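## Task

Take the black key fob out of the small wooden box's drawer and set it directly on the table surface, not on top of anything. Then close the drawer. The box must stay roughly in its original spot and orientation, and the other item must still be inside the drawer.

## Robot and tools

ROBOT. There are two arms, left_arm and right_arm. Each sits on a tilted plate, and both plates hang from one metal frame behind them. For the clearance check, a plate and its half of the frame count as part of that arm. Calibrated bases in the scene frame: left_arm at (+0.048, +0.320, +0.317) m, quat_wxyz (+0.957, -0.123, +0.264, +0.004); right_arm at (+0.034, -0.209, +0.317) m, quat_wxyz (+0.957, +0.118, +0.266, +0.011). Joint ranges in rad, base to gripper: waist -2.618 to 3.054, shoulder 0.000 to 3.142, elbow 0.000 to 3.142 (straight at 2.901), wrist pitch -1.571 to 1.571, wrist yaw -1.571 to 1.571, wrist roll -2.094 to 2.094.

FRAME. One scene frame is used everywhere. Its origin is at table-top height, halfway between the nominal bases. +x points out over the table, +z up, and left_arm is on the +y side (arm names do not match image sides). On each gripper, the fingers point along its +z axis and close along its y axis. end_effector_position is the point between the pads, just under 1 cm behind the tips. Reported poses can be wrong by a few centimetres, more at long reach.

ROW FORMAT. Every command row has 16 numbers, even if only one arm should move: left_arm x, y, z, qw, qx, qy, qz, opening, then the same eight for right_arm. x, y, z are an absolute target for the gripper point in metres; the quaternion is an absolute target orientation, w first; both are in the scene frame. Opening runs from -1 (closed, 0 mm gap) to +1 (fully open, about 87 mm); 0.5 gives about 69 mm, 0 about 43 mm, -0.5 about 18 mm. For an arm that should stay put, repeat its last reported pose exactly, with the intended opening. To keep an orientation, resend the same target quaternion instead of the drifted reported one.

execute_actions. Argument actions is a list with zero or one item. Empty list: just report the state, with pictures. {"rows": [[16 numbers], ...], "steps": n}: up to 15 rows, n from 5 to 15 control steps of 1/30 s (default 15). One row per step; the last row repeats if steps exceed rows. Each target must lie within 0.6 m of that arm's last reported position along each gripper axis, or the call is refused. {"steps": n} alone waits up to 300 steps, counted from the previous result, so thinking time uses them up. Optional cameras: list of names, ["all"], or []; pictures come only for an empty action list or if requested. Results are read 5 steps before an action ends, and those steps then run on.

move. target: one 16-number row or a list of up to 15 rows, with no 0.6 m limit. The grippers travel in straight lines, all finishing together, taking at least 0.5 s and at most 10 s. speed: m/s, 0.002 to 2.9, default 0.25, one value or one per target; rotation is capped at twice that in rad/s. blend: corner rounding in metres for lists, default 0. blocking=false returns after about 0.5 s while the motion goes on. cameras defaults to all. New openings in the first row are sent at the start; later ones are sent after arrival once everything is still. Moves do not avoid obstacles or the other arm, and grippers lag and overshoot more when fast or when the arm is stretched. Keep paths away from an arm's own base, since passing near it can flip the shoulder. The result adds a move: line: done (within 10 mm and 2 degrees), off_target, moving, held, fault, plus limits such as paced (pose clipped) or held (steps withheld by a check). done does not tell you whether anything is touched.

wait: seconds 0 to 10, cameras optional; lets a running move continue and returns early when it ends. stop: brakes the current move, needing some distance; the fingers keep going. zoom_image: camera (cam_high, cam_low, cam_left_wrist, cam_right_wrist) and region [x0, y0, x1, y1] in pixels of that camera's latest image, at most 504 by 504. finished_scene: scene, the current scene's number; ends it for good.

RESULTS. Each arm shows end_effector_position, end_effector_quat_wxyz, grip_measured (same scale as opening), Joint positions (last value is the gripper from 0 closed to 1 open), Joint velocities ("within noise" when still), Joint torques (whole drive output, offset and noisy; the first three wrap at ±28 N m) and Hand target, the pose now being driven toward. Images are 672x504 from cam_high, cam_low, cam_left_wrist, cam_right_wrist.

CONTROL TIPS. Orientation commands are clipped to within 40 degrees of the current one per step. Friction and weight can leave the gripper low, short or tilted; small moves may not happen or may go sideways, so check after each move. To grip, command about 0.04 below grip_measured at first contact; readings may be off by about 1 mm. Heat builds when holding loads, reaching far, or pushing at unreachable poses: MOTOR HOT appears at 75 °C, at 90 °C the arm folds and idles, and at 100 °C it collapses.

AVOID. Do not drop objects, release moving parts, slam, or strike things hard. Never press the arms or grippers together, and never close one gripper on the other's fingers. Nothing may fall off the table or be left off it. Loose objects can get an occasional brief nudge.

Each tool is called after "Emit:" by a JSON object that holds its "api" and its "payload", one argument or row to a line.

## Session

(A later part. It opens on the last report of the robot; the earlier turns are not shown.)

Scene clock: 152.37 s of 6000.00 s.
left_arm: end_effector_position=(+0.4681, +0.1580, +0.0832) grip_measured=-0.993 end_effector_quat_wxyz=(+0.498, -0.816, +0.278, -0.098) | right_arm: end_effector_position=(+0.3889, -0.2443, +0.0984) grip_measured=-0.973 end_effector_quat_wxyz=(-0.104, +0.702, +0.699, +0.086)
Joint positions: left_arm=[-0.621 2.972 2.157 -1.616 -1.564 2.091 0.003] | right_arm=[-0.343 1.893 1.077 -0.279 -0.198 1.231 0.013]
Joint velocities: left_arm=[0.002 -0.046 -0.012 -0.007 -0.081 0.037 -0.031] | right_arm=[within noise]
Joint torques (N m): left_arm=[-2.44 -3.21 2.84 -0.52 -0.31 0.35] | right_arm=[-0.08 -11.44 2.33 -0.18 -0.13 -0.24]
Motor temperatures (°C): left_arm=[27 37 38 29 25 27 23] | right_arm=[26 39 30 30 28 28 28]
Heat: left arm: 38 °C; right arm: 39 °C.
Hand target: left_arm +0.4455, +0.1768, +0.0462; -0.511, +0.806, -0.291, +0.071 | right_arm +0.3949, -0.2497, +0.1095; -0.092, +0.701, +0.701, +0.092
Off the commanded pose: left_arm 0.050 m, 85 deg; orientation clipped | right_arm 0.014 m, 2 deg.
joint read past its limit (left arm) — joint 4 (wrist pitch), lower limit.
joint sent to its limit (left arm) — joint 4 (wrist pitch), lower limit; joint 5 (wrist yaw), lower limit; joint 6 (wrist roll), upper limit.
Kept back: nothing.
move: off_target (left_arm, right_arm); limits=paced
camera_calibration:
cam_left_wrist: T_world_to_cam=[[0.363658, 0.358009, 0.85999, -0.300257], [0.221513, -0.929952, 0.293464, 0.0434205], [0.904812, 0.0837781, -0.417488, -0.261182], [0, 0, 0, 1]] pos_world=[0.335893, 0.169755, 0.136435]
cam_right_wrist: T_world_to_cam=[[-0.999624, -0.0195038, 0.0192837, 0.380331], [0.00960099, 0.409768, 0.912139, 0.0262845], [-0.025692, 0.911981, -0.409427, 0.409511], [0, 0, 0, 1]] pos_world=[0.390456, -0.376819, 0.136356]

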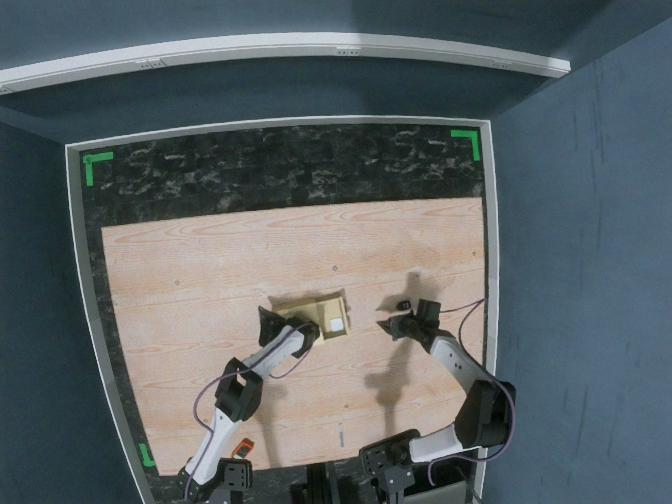

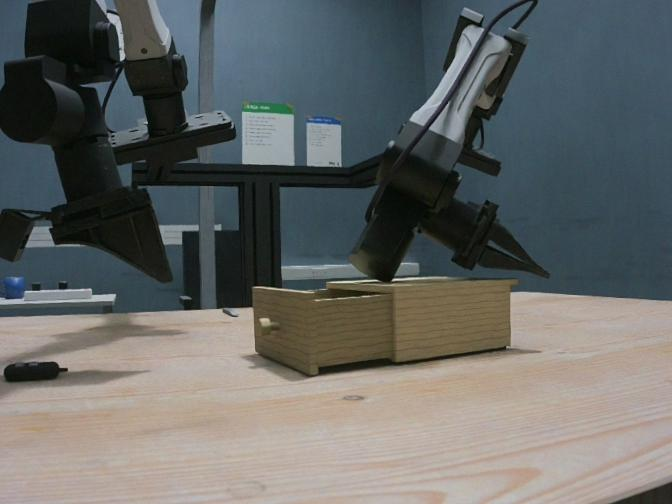

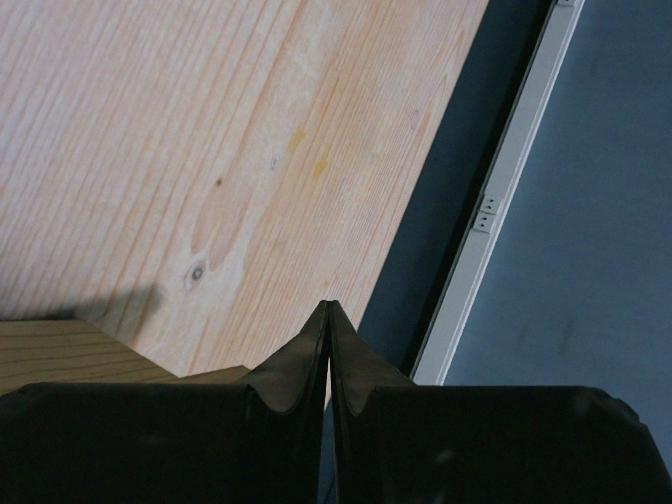

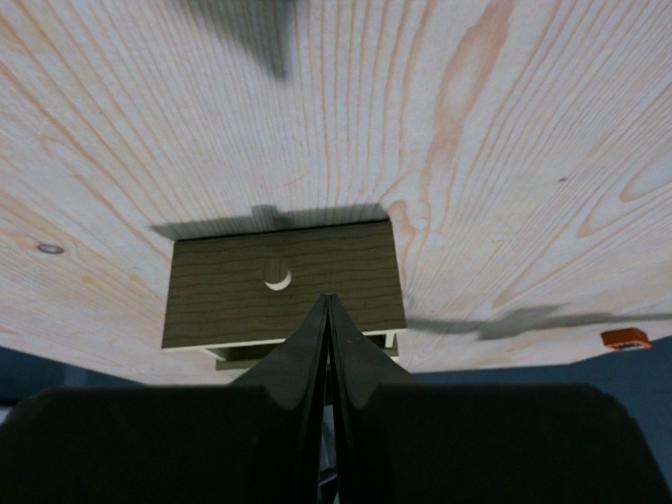

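Emit:
{"api": "move", "payload": {
  "target": [
    [0.42,0.2,0.22,0.0,0.0,0.9763,-0.2164,-1,0.3949,-0.2497,0.1095,-0.0923,0.701,0.701,0.0923,-1],
    [0.40,0.22,0.22,0.0,0.0,0.9763,-0.2164,-1,0.3949,-0.2497,0.1095,-0.0923,0.701,0.701,0.0923,-1]
  ],
  "speed": 0.4,
  "cameras": ["cam_low","cam_high"]
}}

Emit:
{"api": "zoom_image", "payload": {
  "camera": "cam_high",
  "region": [240, 270, 400, 375]
}}

Scene clock: 156.57 s of 6000.00 s.
left_arm: end_effector_position=(+0.3942, +0.2201, +0.2137) grip_measured=-0.993 end_effector_quat_wxyz=(+0.485, -0.751, +0.442, -0.075) | right_arm: end_effector_position=(+0.3888, -0.2443, +0.0984) grip_measured=-0.973 end_effector_quat_wxyz=(-0.105, +0.702, +0.699, +0.086)
Joint positions: left_arm=[-0.765 2.342 1.162 -1.577 -1.567 2.09 0.003] | right_arm=[-0.343 1.893 1.077 -0.28 -0.198 1.231 0.013]
Joint velocities: within noise
Joint torques (N m): left_arm=[-5.23 -9.47 0.8 -1.11 -0.16 0.34] | right_arm=[0.02 -11.44 2.33 -0.14 -0.11 -0.22]
Motor temperatures (°C): left_arm=[27 39 37 29 25 27 23] | right_arm=[26 40 30 30 28 28 28]
Heat: left arm: 39 °C; right arm: 40 °C.
Hand target: left_arm +0.3992, +0.2199, +0.2200; -0.484, +0.751, -0.440, +0.083 | right_arm +0.3947, -0.2494, +0.1091; -0.092, +0.701, +0.701, +0.092
Off the commanded pose: left_arm 0.009 m, 127 deg; orientation clipped | right_arm 0.014 m, 2 deg.
joint sent to its limit (left arm) — joint 4 (wrist pitch), lower limit; joint 5 (wrist yaw), lower limit; joint 6 (wrist roll), upper limit.
Kept back: nothing.
move: off_target (left_arm, right_arm); limits=paced
Images, in order (width x height): cam_high 672x504, cam_low 672x504.

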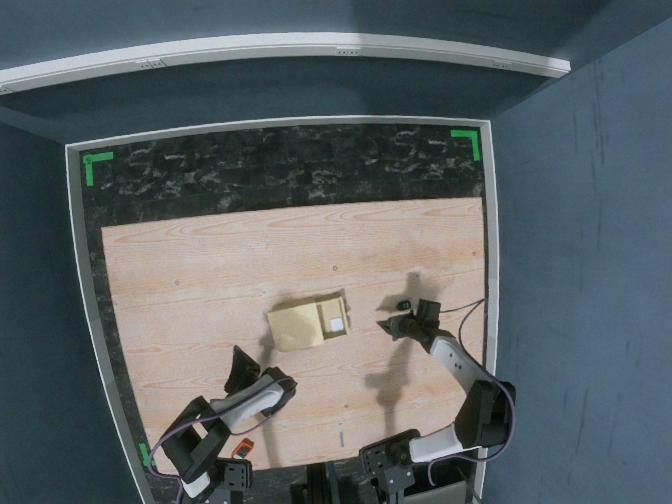

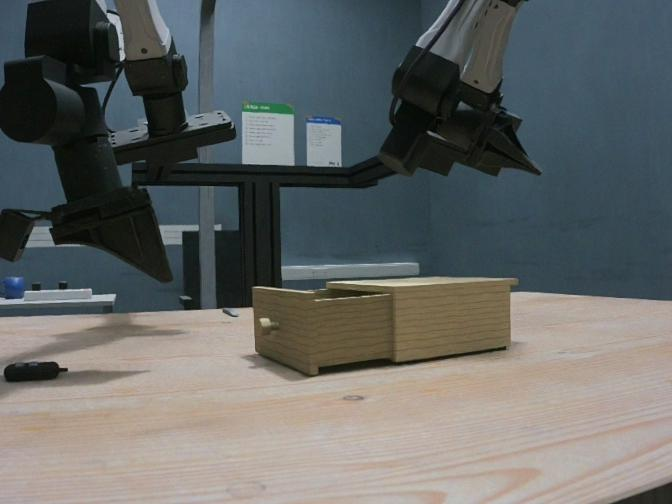

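Scaled by 3.150 from the camera's 672x504 image, which has a finer 960x720 frame.

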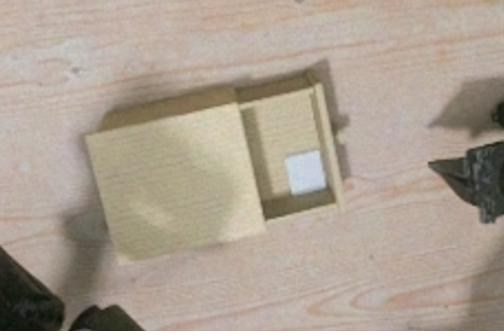

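Emit:
{"api": "move", "payload": {
  "target": [
    [0.25,0.18,0.29,-0.035,0.687,0.534,-0.491,-1,0.3949,-0.2497,0.1095,-0.0923,0.701,0.701,0.0923,-1],
    [0.16,0.15,0.293,-0.035,0.687,0.534,-0.491,-1,0.3949,-0.2497,0.1095,-0.0923,0.701,0.701,0.0923,-1]
  ],
  "speed": 0.6,
  "cameras": []
}}

Scene clock: 160.40 s of 6000.00 s.
left_arm: end_effector_position=(+0.1589, +0.1537, +0.2909) grip_measured=-0.993 end_effector_quat_wxyz=(-0.048, +0.687, +0.534, -0.490) | right_arm: end_effector_position=(+0.3888, -0.2443, +0.0984) grip_measured=-0.973 end_effector_quat_wxyz=(-0.105, +0.702, +0.699, +0.086)
Joint positions: left_arm=[-0.741 1.571 0.765 -0.836 0.443 1.14 0.003] | right_arm=[-0.343 1.893 1.077 -0.28 -0.198 1.231 0.013]
Joint velocities: within noise
Joint torques (N m): left_arm=[-3.93 -6.45 2.89 0.08 0.6 0.16] | right_arm=[0.08 -11.44 2.21 -0.15 -0.14 -0.22]
Motor temperatures (°C): left_arm=[27 41 37 29 25 27 23] | right_arm=[26 40 30 30 28 28 28]
Heat: left arm: 41 °C; right arm: 40 °C.
Hand target: left_arm +0.1601, +0.1500, +0.2931; -0.035, +0.687, +0.534, -0.491 | right_arm +0.3947, -0.2494, +0.1091; -0.092, +0.701, +0.701, +0.092
Off the commanded pose: left_arm 0.004 m, 1 deg | right_arm 0.014 m, 2 deg.
Kept back: nothing.
move: off_target (right_arm)
No camera images: "cameras" was empty.

Emit:
{"api": "move", "payload": {
  "target": [
    [0.25,0.2,0.25,0,0.7071,0.7071,0,-1,0.3949,-0.2497,0.1095,-0.0923,0.701,0.701,0.0923,-1],
    [0.35,0.22,0.2,0,0.3827,0.9239,0,-1,0.3949,-0.2497,0.1095,-0.0923,0.701,0.701,0.0923,-1],
    [0.40,0.22,0.18,0,0,0.9763,-0.2164,-1,0.3949,-0.2497,0.1095,-0.0923,0.701,0.701,0.0923,-1]
  ],
  "speed": 0.5,
  "cameras": ["cam_low","cam_left_wrist"]
}}

Scene clock: 164.73 s of 6000.00 s.
left_arm: end_effector_position=(+0.3969, +0.2218, +0.1841) grip_measured=-0.993 end_effector_quat_wxyz=(-0.001, +0.007, +0.978, -0.210) | right_arm: end_effector_position=(+0.3888, -0.2443, +0.0984) grip_measured=-0.973 end_effector_quat_wxyz=(-0.105, +0.702, +0.699, +0.086)
Joint positions: left_arm=[-0.185 1.723 1.089 -0.404 0.095 -0.075 0.003] | right_arm=[-0.343 1.893 1.077 -0.28 -0.198 1.231 0.013]
Joint velocities: within noise
Joint torques (N m): left_arm=[-2.22 -7.56 4.82 0.79 0.37 0.12] | right_arm=[0.03 -11.37 2.21 -0.14 -0.12 -0.24]
Motor temperatures (°C): left_arm=[27 41 37 29 25 27 23] | right_arm=[26 40 30 30 28 28 28]
Heat: left arm: 41 °C; right arm: 40 °C.
Hand target: left_arm +0.3999, +0.2201, +0.1801; +0.000, +0.000, +0.976, -0.216 | right_arm +0.3947, -0.2494, +0.1091; -0.092, +0.701, +0.701, +0.092
Off the commanded pose: left_arm 0.005 m, 1 deg | right_arm 0.014 m, 2 deg.
Kept back: nothing.
move: off_target (right_arm)
camera_calibration:
cam_left_wrist: T_world_to_cam=[[-0.0155332, -0.916526, 0.399674, 0.133987], [-0.656653, 0.310791, 0.687179, 0.0898634], [-0.754033, -0.251773, -0.606667, 0.60772], [0, 0, 0, 1]] pos_world=[0.519331, 0.247882, 0.253381]
Images, in order (width x height): cam_low 672x504, cam_left_wrist 672x504.

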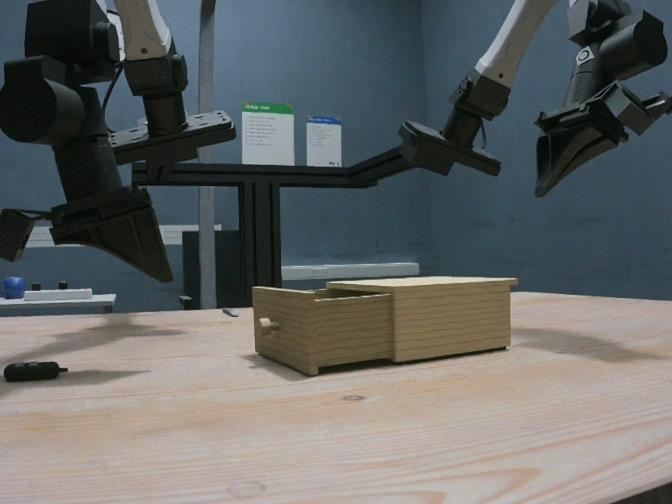

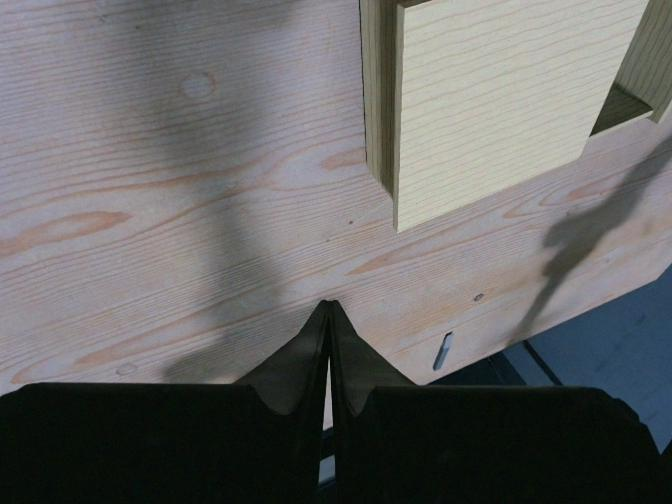

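Emit:
{"api": "move", "payload": {
  "target": [
    [0.435,0.20,0.10,0,0,0.9763,-0.2164,-1,0.3949,-0.2497,0.1095,-0.0923,0.701,0.701,0.0923,-1],
    [0.445,0.175,0.036,0,0,0.9763,-0.2164,-1,0.3949,-0.2497,0.1095,-0.0923,0.701,0.701,0.0923,-1],
    [0.445,0.12,0.036,0,0,0.9763,-0.2164,-1,0.3949,-0.2497,0.1095,-0.0923,0.701,0.701,0.0923,-1]
  ],
  "speed": [0.25,0.15,0.05]
}}

Emit:
{"api": "zoom_image", "payload": {
  "camera": "cam_high",
  "region": [240, 270, 400, 375]
}}

Scene clock: 167.40 s of 6000.00 s.
left_arm: end_effector_position=(+0.4442, +0.1339, +0.0379) grip_measured=-0.993 end_effector_quat_wxyz=(-0.003, +0.000, +0.978, -0.209) | right_arm: end_effector_position=(+0.3888, -0.2443, +0.0984) grip_measured=-0.973 end_effector_quat_wxyz=(-0.105, +0.702, +0.699, +0.086)
Joint positions: left_arm=[-0.254 2.375 1.558 -0.217 0.057 -0.148 0.003] | right_arm=[-0.343 1.893 1.077 -0.28 -0.198 1.231 0.013]
Joint velocities: within noise
Joint torques (N m): left_arm=[-6.82 -9.4 5.05 0.85 0.31 0.03] | right_arm=[0.06 -11.54 2.11 -0.16 -0.11 -0.24]
Motor temperatures (°C): left_arm=[27 42 37 29 25 27 23] | right_arm=[26 40 30 30 28 28 28]
Heat: left arm: 42 °C; right arm: 40 °C.
Hand target: left_arm +0.4447, +0.1202, +0.0364; +0.000, +0.000, +0.976, -0.217 | right_arm +0.3947, -0.2494, +0.1091; -0.092, +0.701, +0.701, +0.092
Off the commanded pose: left_arm 0.014 m, 1 deg | right_arm 0.014 m, 2 deg.
Kept back: nothing.
move: off_target (left_arm, right_arm)
camera_calibration:
cam_left_wrist: T_world_to_cam=[[-0.0021843, -0.917824, 0.396982, 0.106836], [-0.656602, 0.300735, 0.691688, 0.249807], [-0.754234, -0.259148, -0.603302, 0.533517], [0, 0, 0, 1]] pos_world=[0.566654, 0.161191, 0.106671]
cam_right_wrist: T_world_to_cam=[[-0.999616, -0.0195626, 0.0196381, 0.380157], [0.0099035, 0.409655, 0.912187, 0.026118], [-0.0258896, 0.912031, -0.409304, 0.409588], [0, 0, 0, 1]] pos_world=[0.390356, -0.376819, 0.136356]

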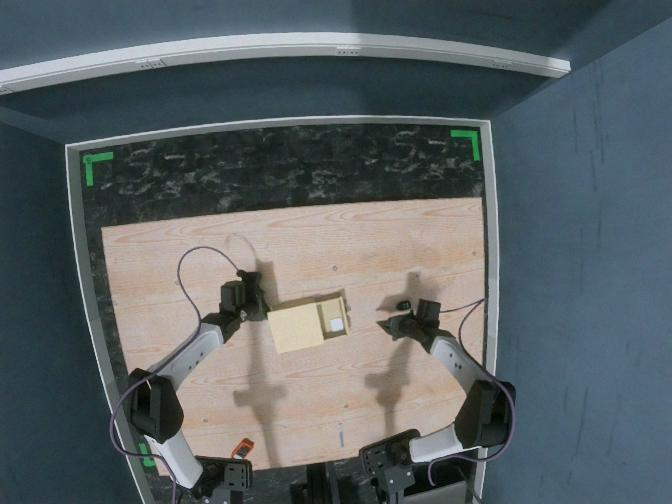

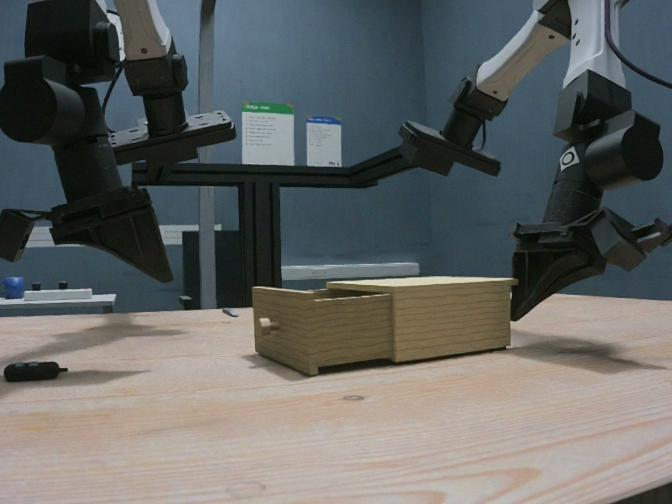

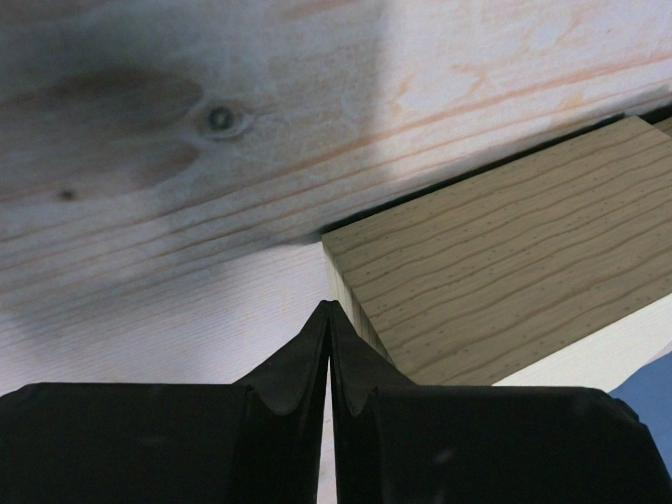

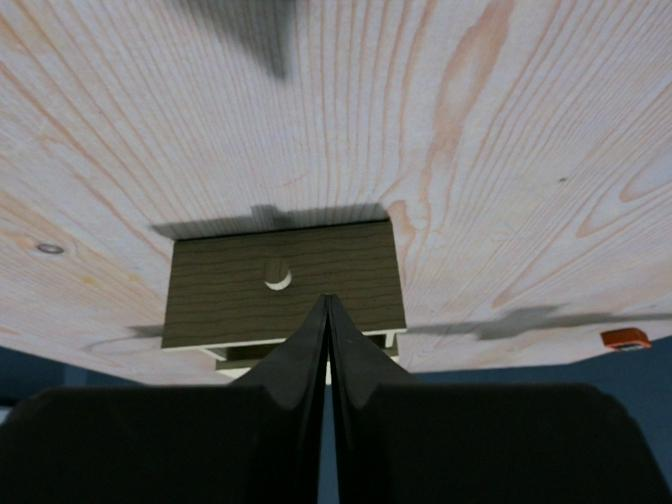

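Scaled by 3.150 from the camera's 672x504 image, which has a finer 960x720 frame.

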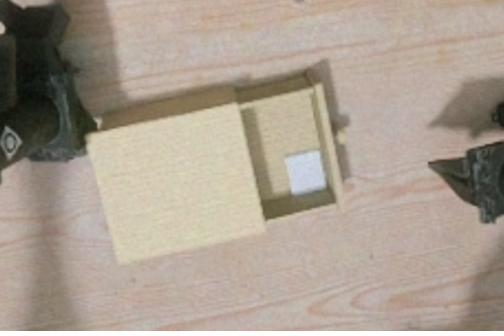

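Emit:
{"api": "move", "payload": {
  "target": [0.445,0.085,0.036,0,0,0.9763,-0.2164,-1,0.3949,-0.2497,0.1095,-0.0923,0.701,0.701,0.0923,-1],
  "speed": 0.05,
  "cameras": ["cam_high","cam_left_wrist"]
}}

Emit:
{"api": "zoom_image", "payload": {
  "camera": "cam_high",
  "region": [240, 270, 400, 375]
}}

Scene clock: 168.67 s of 6000.00 s.
left_arm: end_effector_position=(+0.4523, +0.1006, +0.0381) grip_measured=-0.993 end_effector_quat_wxyz=(+0.008, -0.002, +0.979, -0.206) | right_arm: end_effector_position=(+0.3888, -0.2443, +0.0984) grip_measured=-0.973 end_effector_quat_wxyz=(-0.105, +0.702, +0.699, +0.086)
Joint positions: left_arm=[-0.32 2.429 1.636 -0.218 0.013 -0.205 0.003] | right_arm=[-0.343 1.893 1.077 -0.28 -0.198 1.231 0.013]
Joint velocities: within noise
Joint torques (N m): left_arm=[-7.49 -9.29 4.86 0.78 0.33 -0.03] | right_arm=[-0.02 -11.43 2.21 -0.14 -0.13 -0.21]
Motor temperatures (°C): left_arm=[28 42 37 29 25 27 23] | right_arm=[26 41 30 30 28 28 28]
Heat: left arm: 42 °C; right arm: 41 °C.
Hand target: left_arm +0.4447, +0.0855, +0.0364; +0.000, +0.000, +0.976, -0.216 | right_arm +0.3947, -0.2494, +0.1091; -0.092, +0.701, +0.701, +0.092
Off the commanded pose: left_arm 0.017 m, 2 deg | right_arm 0.014 m, 2 deg.
Kept back: nothing.
move: off_target (left_arm, right_arm)
camera_calibration:
cam_left_wrist: T_world_to_cam=[[-0.00209457, -0.920113, 0.391647, 0.0765888], [-0.672641, 0.291103, 0.680303, 0.2737], [-0.739966, -0.262013, -0.619516, 0.525537], [0, 0, 0, 1]] pos_world=[0.573142, 0.128493, 0.109384]
Images, in order (width x height): cam_high 672x504, cam_left_wrist 672x504.

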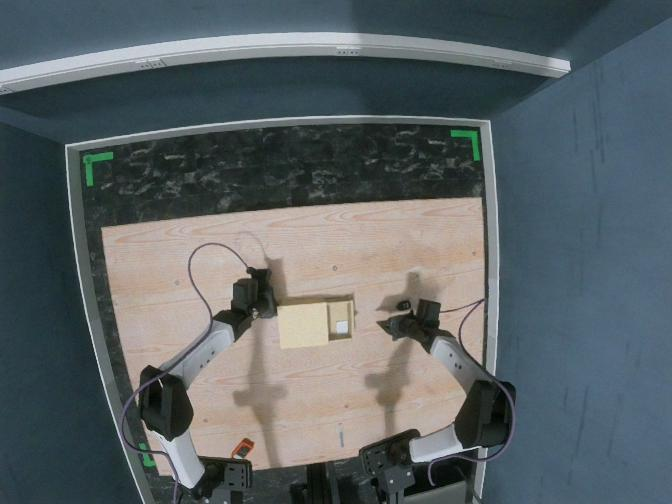

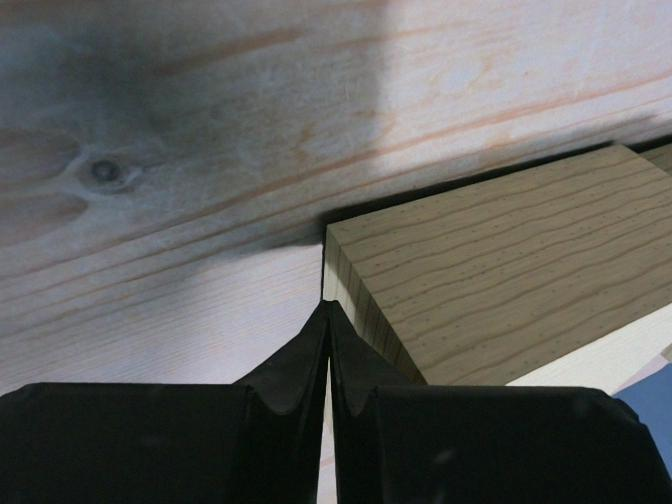

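Scaled by 3.150 from the camera's 672x504 image, which has a finer 960x720 frame.

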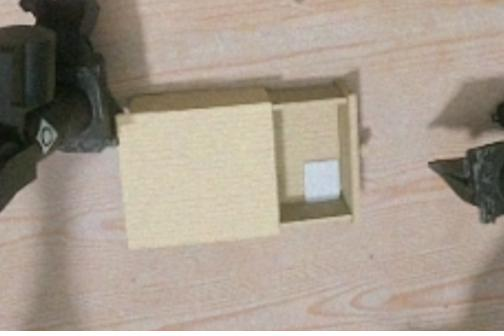

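Emit:
{"api": "move", "payload": {
  "target": [
    [0.445,0.12,0.036,0,0,0.9763,-0.2164,-1,0.405,-0.25,0.06,-0.0923,0.701,0.701,0.0923,-1],
    [0.405,0.12,0.036,0,0,0.9763,-0.2164,-1,0.405,-0.23,0.04,-0.0923,0.701,0.701,0.0923,-1],
    [0.402,0.092,0.036,0,0,0.9763,-0.2164,-1,0.405,-0.20,0.04,-0.0923,0.701,0.701,0.0923,-1]
  ],
  "speed": 0.08
}}

Emit:
{"api": "zoom_image", "payload": {
  "camera": "cam_high",
  "region": [240, 270, 400, 375]
}}

Scene clock: 171.23 s of 6000.00 s.
left_arm: end_effector_position=(+0.3906, +0.1024, +0.0332) grip_measured=-0.993 end_effector_quat_wxyz=(-0.018, +0.004, +0.978, -0.209) | right_arm: end_effector_position=(+0.4100, -0.2009, +0.0474) grip_measured=-0.973 end_effector_quat_wxyz=(-0.093, +0.698, +0.703, +0.101)
Joint positions: left_arm=[-0.335 2.381 1.391 -0.07 0.023 -0.214 0.003] | right_arm=[-0.231 2.091 1.152 -0.106 -0.159 1.322 0.013]
Joint velocities: within noise
Joint torques (N m): left_arm=[-6.57 -10.13 4.18 0.97 0.23 0.06] | right_arm=[1.99 -6.91 1.78 0.24 0.05 -0.04]
Motor temperatures (°C): left_arm=[28 43 37 29 25 27 23] | right_arm=[26 40 30 30 28 28 28]
Heat: left arm: 43 °C; right arm: 40 °C.
Hand target: left_arm +0.4018, +0.0923, +0.0364; +0.000, +0.000, +0.976, -0.217 | right_arm +0.4049, -0.2000, +0.0403; -0.092, +0.701, +0.701, +0.092
Off the commanded pose: left_arm 0.016 m, 2 deg | right_arm 0.009 m, 1 deg.
Kept back: nothing.
move: off_target (left_arm)
camera_calibration:
cam_left_wrist: T_world_to_cam=[[-0.00442665, -0.917401, 0.39794, 0.0804728], [-0.633044, 0.310623, 0.709062, 0.216561], [-0.774103, -0.248775, -0.58213, 0.488072], [0, 0, 0, 1]] pos_world=[0.515267, 0.127977, 0.0985431]
cam_right_wrist: T_world_to_cam=[[-0.999496, -0.0247261, -0.019931, 0.403978], [-0.0282421, 0.40495, 0.913902, 0.0692594], [-0.0145262, 0.914004, -0.405444, 0.345242], [0, 0, 0, 1]] pos_world=[0.410745, -0.333611, 0.0847318]

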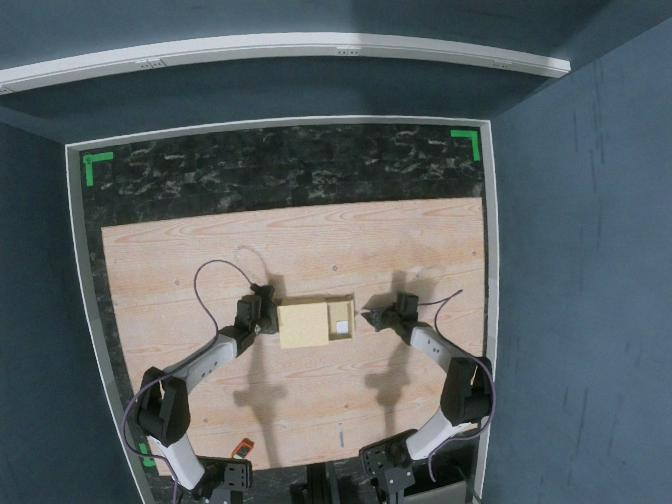

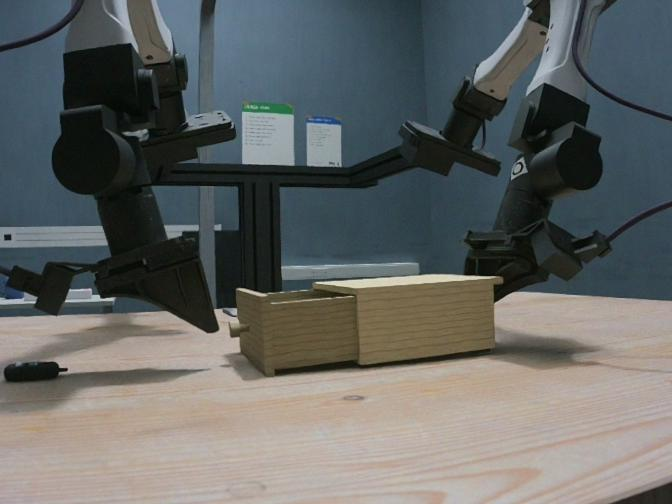

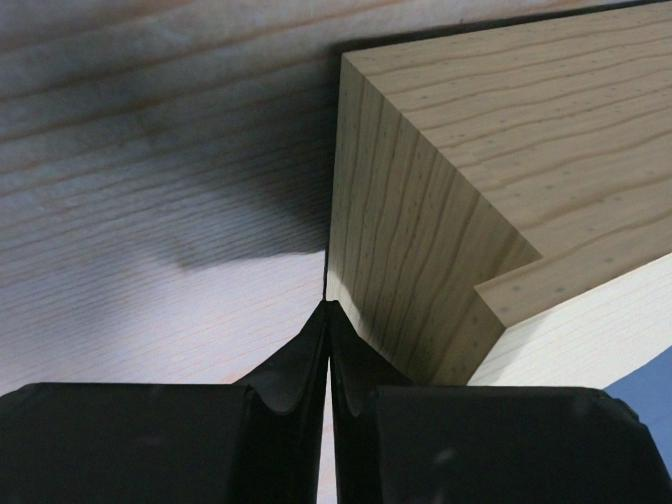

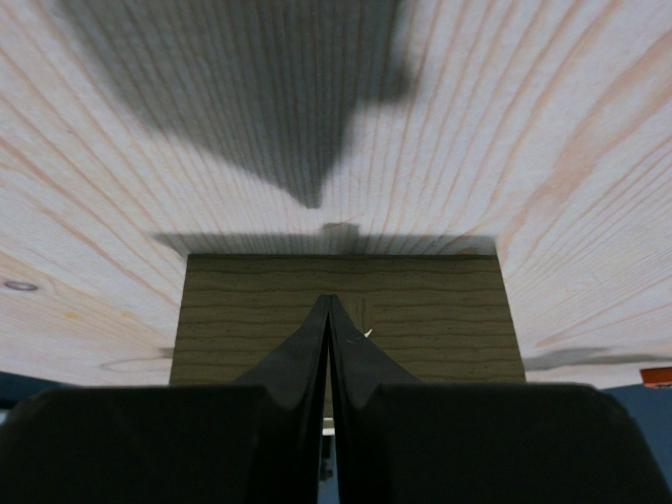

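Scaled by 3.150 from the camera's 672x504 image, which has a finer 960x720 frame.

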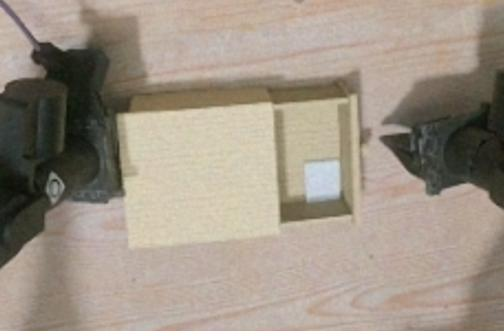

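Emit:
{"api": "move", "payload": {
  "target": [
    [0.402,0.092,0.036,0,0,0.9763,-0.2164,-1,0.396,-0.20,0.036,-0.0923,0.701,0.701,0.0923,-1],
    [0.402,0.092,0.036,0,0,0.9763,-0.2164,-1,0.396,-0.12,0.036,-0.0923,0.701,0.701,0.0923,-1]
  ],
  "speed": 0.05,
  "cameras": ["cam_high","cam_low"]
}}

Emit:
{"api": "zoom_image", "payload": {
  "camera": "cam_high",
  "region": [240, 270, 400, 375]
}}

Scene clock: 173.67 s of 6000.00 s.
left_arm: end_effector_position=(+0.3912, +0.1047, +0.0320) grip_measured=-0.993 end_effector_quat_wxyz=(-0.016, +0.004, +0.979, -0.202) | right_arm: end_effector_position=(+0.4043, -0.1466, +0.0357) grip_measured=-0.973 end_effector_quat_wxyz=(-0.063, +0.710, +0.697, +0.073)
Joint positions: left_arm=[-0.335 2.381 1.391 -0.07 0.008 -0.215 0.003] | right_arm=[-0.061 2.128 1.085 0.027 0.01 1.493 0.013]
Joint velocities: within noise
Joint torques (N m): left_arm=[-6.58 -10.14 4.15 0.95 0.35 0.03] | right_arm=[5.91 -6.32 1.06 0.21 -0.57 -0.01]
Motor temperatures (°C): left_arm=[28 45 37 29 25 27 23] | right_arm=[26 40 30 29 28 28 28]
Heat: left arm: 45 °C; right arm: 40 °C.
Hand target: left_arm +0.4018, +0.0923, +0.0365; +0.000, +0.000, +0.976, -0.217 | right_arm +0.3954, -0.1209, +0.0369; -0.093, +0.701, +0.701, +0.091
Off the commanded pose: left_arm 0.017 m, 3 deg | right_arm 0.028 m, 4 deg.
Kept back: nothing.
move: off_target (left_arm, right_arm)
Images, in order (width x height): cam_high 672x504, cam_low 672x504.

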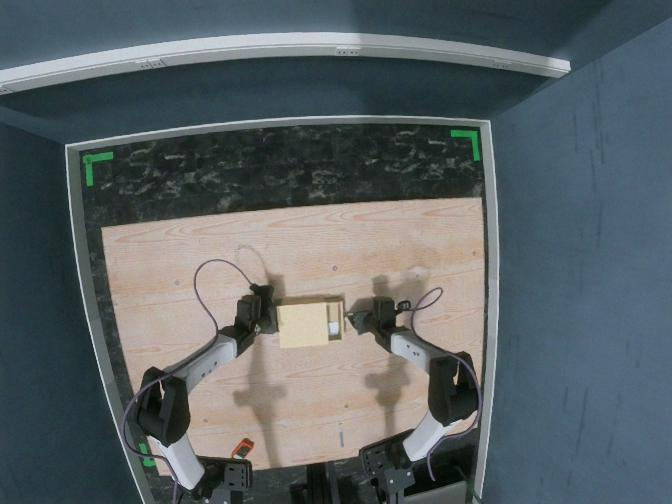

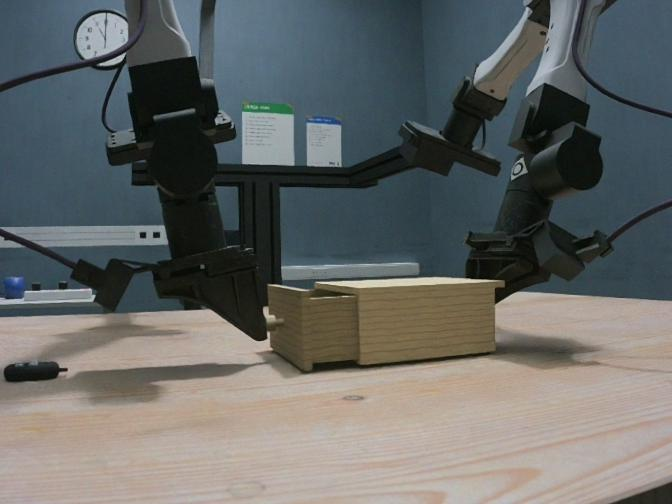

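Scaled by 3.150 from the camera's 672x504 image, which has a finer 960x720 frame.

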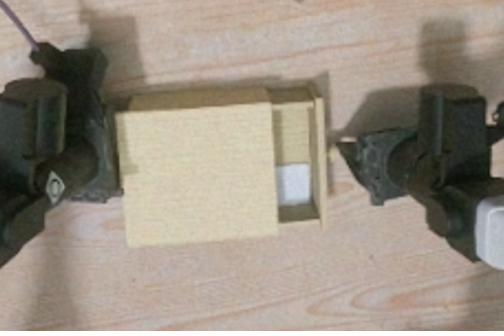

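Emit:
{"api": "move", "payload": {
  "target": [0.402,0.092,0.036,0,0,0.9763,-0.2164,-1,0.394,-0.076,0.036,-0.0923,0.701,0.701,0.0923,-1],
  "speed": 0.05,
  "cameras": ["cam_high","cam_low"]
}}

Emit:
{"api": "zoom_image", "payload": {
  "camera": "cam_high",
  "region": [240, 270, 400, 375]
}}

Emit:
{"api": "zoom_image", "payload": {
  "camera": "cam_low",
  "region": [240, 230, 520, 400]
}}

Scene clock: 175.10 s of 6000.00 s.
left_arm: end_effector_position=(+0.3912, +0.1047, +0.0320) grip_measured=-0.993 end_effector_quat_wxyz=(-0.016, +0.004, +0.979, -0.202) | right_arm: end_effector_position=(+0.4031, -0.1097, +0.0330) grip_measured=-0.973 end_effector_quat_wxyz=(-0.053, +0.716, +0.693, +0.067)
Joint positions: left_arm=[-0.335 2.381 1.391 -0.07 0.008 -0.215 0.003] | right_arm=[0.043 2.163 1.083 0.067 0.087 1.595 0.013]
Joint velocities: within noise
Joint torques (N m): left_arm=[-6.57 -10.13 4.11 0.96 0.35 0.03] | right_arm=[7.56 -6.13 2.06 0.13 -0.73 -0.09]
Motor temperatures (°C): left_arm=[28 46 37 29 25 27 23] | right_arm=[26 40 30 29 28 28 28]
Heat: left arm: 46 °C; right arm: 40 °C.
Hand target: left_arm +0.4018, +0.0923, +0.0365; +0.000, +0.000, +0.976, -0.217 | right_arm +0.3930, -0.0776, +0.0373; -0.092, +0.701, +0.701, +0.091
Off the commanded pose: left_arm 0.017 m, 3 deg | right_arm 0.035 m, 6 deg.
Kept back: nothing.
move: off_target (left_arm, right_arm)
Images, in order (width x height): cam_high 672x504, cam_low 672x504.

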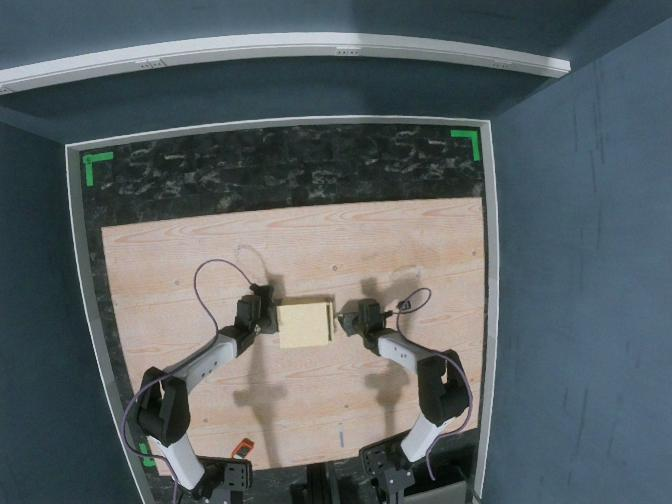

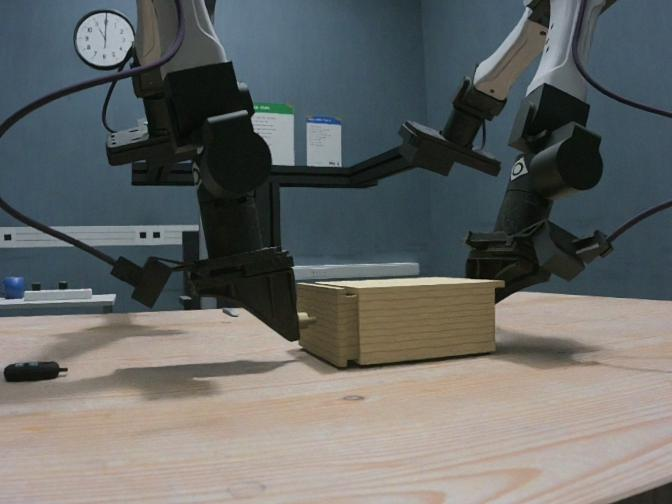

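Scaled by 3.150 from the camera's 672x504 image, which has a finer 960x720 frame.

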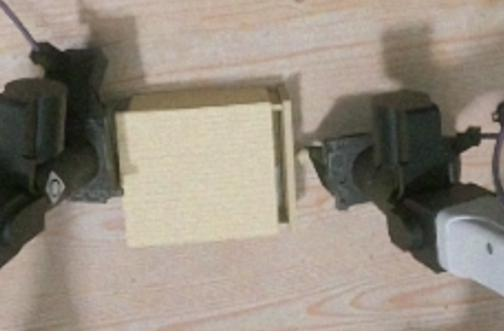

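Scaled by 1.800 from the camera's 672x504 image, which has a finer 960x720 frame.

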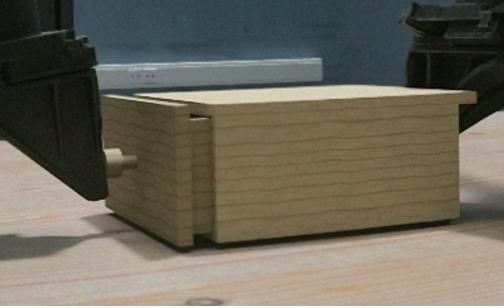

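~9 mm more to go.

Emit:
{"api": "move", "payload": {
  "target": [0.402,0.088,0.036,0,0,0.9763,-0.2164,-1,0.392,-0.050,0.037,-0.0923,0.701,0.701,0.0923,-1],
  "speed": 0.04,
  "cameras": ["cam_high","cam_low"]
}}

Emit:
{"api": "zoom_image", "payload": {
  "camera": "cam_high",
  "region": [240, 270, 400, 375]
}}

Emit:
{"api": "zoom_image", "payload": {
  "camera": "cam_low",
  "region": [240, 230, 520, 400]
}}

Scene clock: 176.27 s of 6000.00 s.
left_arm: end_effector_position=(+0.3933, +0.1052, +0.0319) grip_measured=-0.993 end_effector_quat_wxyz=(-0.014, +0.003, +0.980, -0.200) | right_arm: end_effector_position=(+0.4015, -0.0940, +0.0311) grip_measured=-0.973 end_effector_quat_wxyz=(-0.042, +0.721, +0.690, +0.056)
Joint positions: left_arm=[-0.335 2.381 1.395 -0.07 0.003 -0.215 0.003] | right_arm=[0.097 2.182 1.088 0.078 0.147 1.652 0.013]
Joint velocities: within noise
Joint torques (N m): left_arm=[-7.3 -9.62 4.46 0.95 0.37 -0.06] | right_arm=[8.92 -5.81 2.59 0.11 -0.99 -0.1]
Motor temperatures (°C): left_arm=[28 46 37 29 25 27 23] | right_arm=[26 40 30 29 28 28 28]
Heat: left arm: 46 °C; right arm: 40 °C.
Hand target: left_arm +0.4016, +0.0884, +0.0366; +0.000, +0.000, +0.976, -0.217 | right_arm +0.3905, -0.0526, +0.0390; -0.092, +0.701, +0.701, +0.091
Off the commanded pose: left_arm 0.020 m, 3 deg | right_arm 0.045 m, 8 deg.
Kept back: nothing.
move: off_target (left_arm, right_arm)
Images, in order (width x height): cam_high 672x504, cam_low 672x504.

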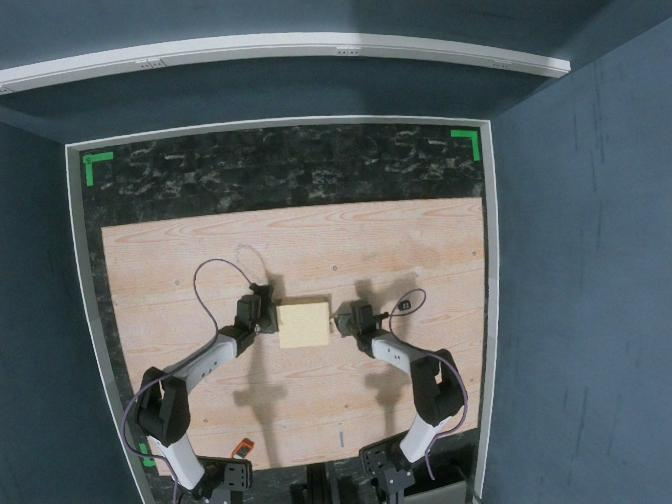

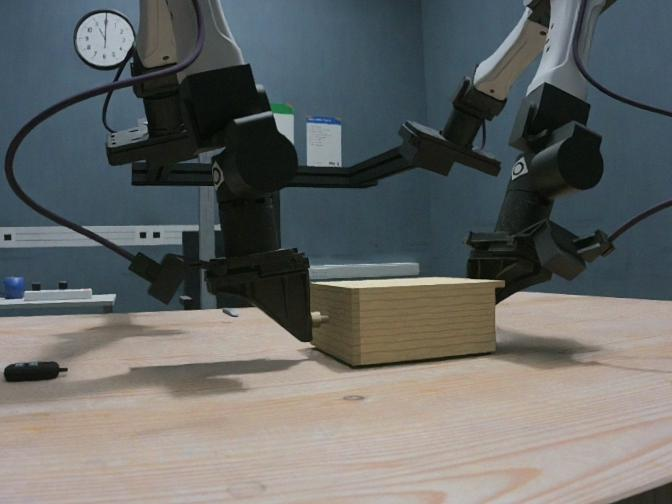

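Scaled by 3.150 from the camera's 672x504 image, which has a finer 960x720 frame.

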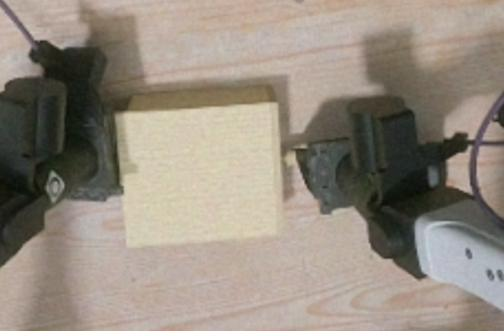

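Scaled by 1.800 from the camera's 672x504 image, which has a finer 960x720 frame.

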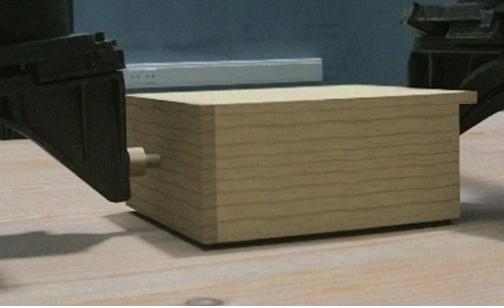

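Emit:
{"api": "move", "payload": {
  "target": [
    [0.395,0.13,0.036,0,0,0.9763,-0.2164,-1,0.398,-0.13,0.045,-0.0923,0.701,0.701,0.0923,-1],
    [0.38,0.17,0.14,0,0,0.9763,-0.2164,-1,0.395,-0.17,0.15,-0.0923,0.701,0.701,0.0923,-1],
    [0.34,0.22,0.18,0,0,0.9763,-0.2164,-1,0.36,-0.23,0.18,-0.0923,0.701,0.701,0.0923,-1]
  ],
  "speed": [0.05,0.15,0.2],
  "cameras": ["cam_high","cam_low"]
}}

Emit:
{"api": "zoom_image", "payload": {
  "camera": "cam_high",
  "region": [260, 270, 420, 375]
}}

Scene clock: 179.97 s of 6000.00 s.
left_arm: end_effector_position=(+0.3402, +0.2179, +0.1760) grip_measured=-0.993 end_effector_quat_wxyz=(-0.002, -0.001, +0.977, -0.211) | right_arm: end_effector_position=(+0.3572, -0.2273, +0.1711) grip_measured=-0.973 end_effector_quat_wxyz=(-0.101, +0.703, +0.699, +0.086)
Joint positions: left_arm=[-0.203 1.631 0.822 -0.225 0.088 -0.106 0.003] | right_arm=[-0.308 1.56 0.863 -0.386 -0.178 1.266 0.013]
Joint velocities: within noise
Joint torques (N m): left_arm=[-1.83 -9.09 2.88 0.58 0.36 0.3] | right_arm=[0.18 -9.68 3.33 -0.15 -0.11 -0.25]
Motor temperatures (°C): left_arm=[28 48 37 29 25 27 23] | right_arm=[26 41 30 29 28 28 28]
Heat: left arm: 48 °C; right arm: 41 °C.
Hand target: left_arm +0.3400, +0.2199, +0.1799; +0.000, +0.000, +0.976, -0.216 | right_arm +0.3601, -0.2299, +0.1797; -0.092, +0.701, +0.701, +0.092
Off the commanded pose: left_arm 0.005 m, 1 deg | right_arm 0.010 m, 1 deg.
Kept back: nothing.
move: done
Images, in order (width x height): cam_high 672x504, cam_low 672x504.

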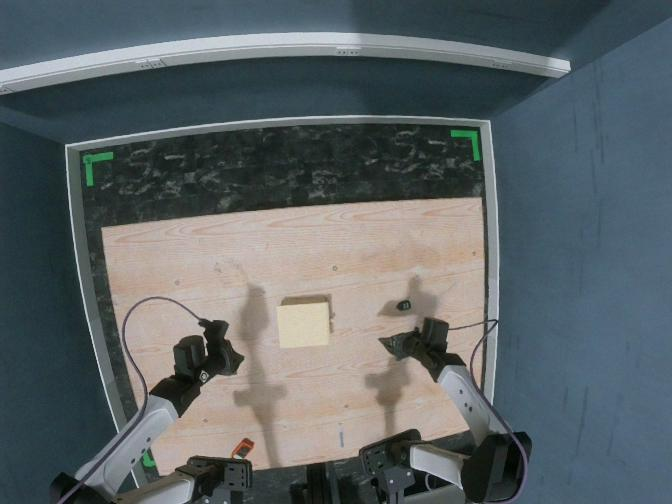

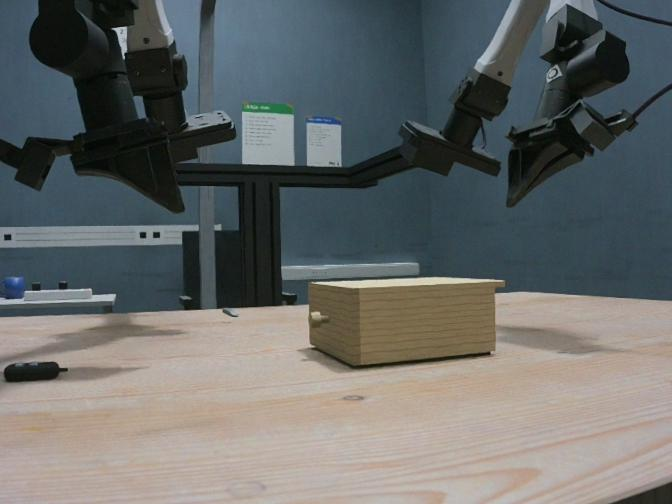

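Scaled by 3.150 from the camera's 672x504 image, which has a finer 960x720 frame.

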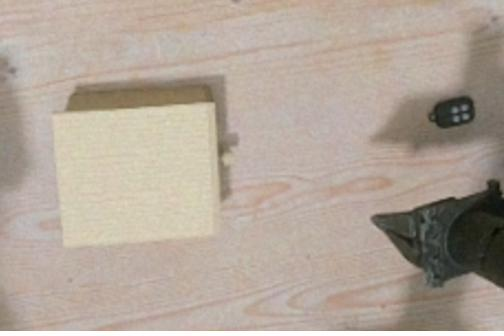

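Emit:
{"api": "finished_scene", "payload": {
  "scene": 1
}}

The scene is finished: the task was done.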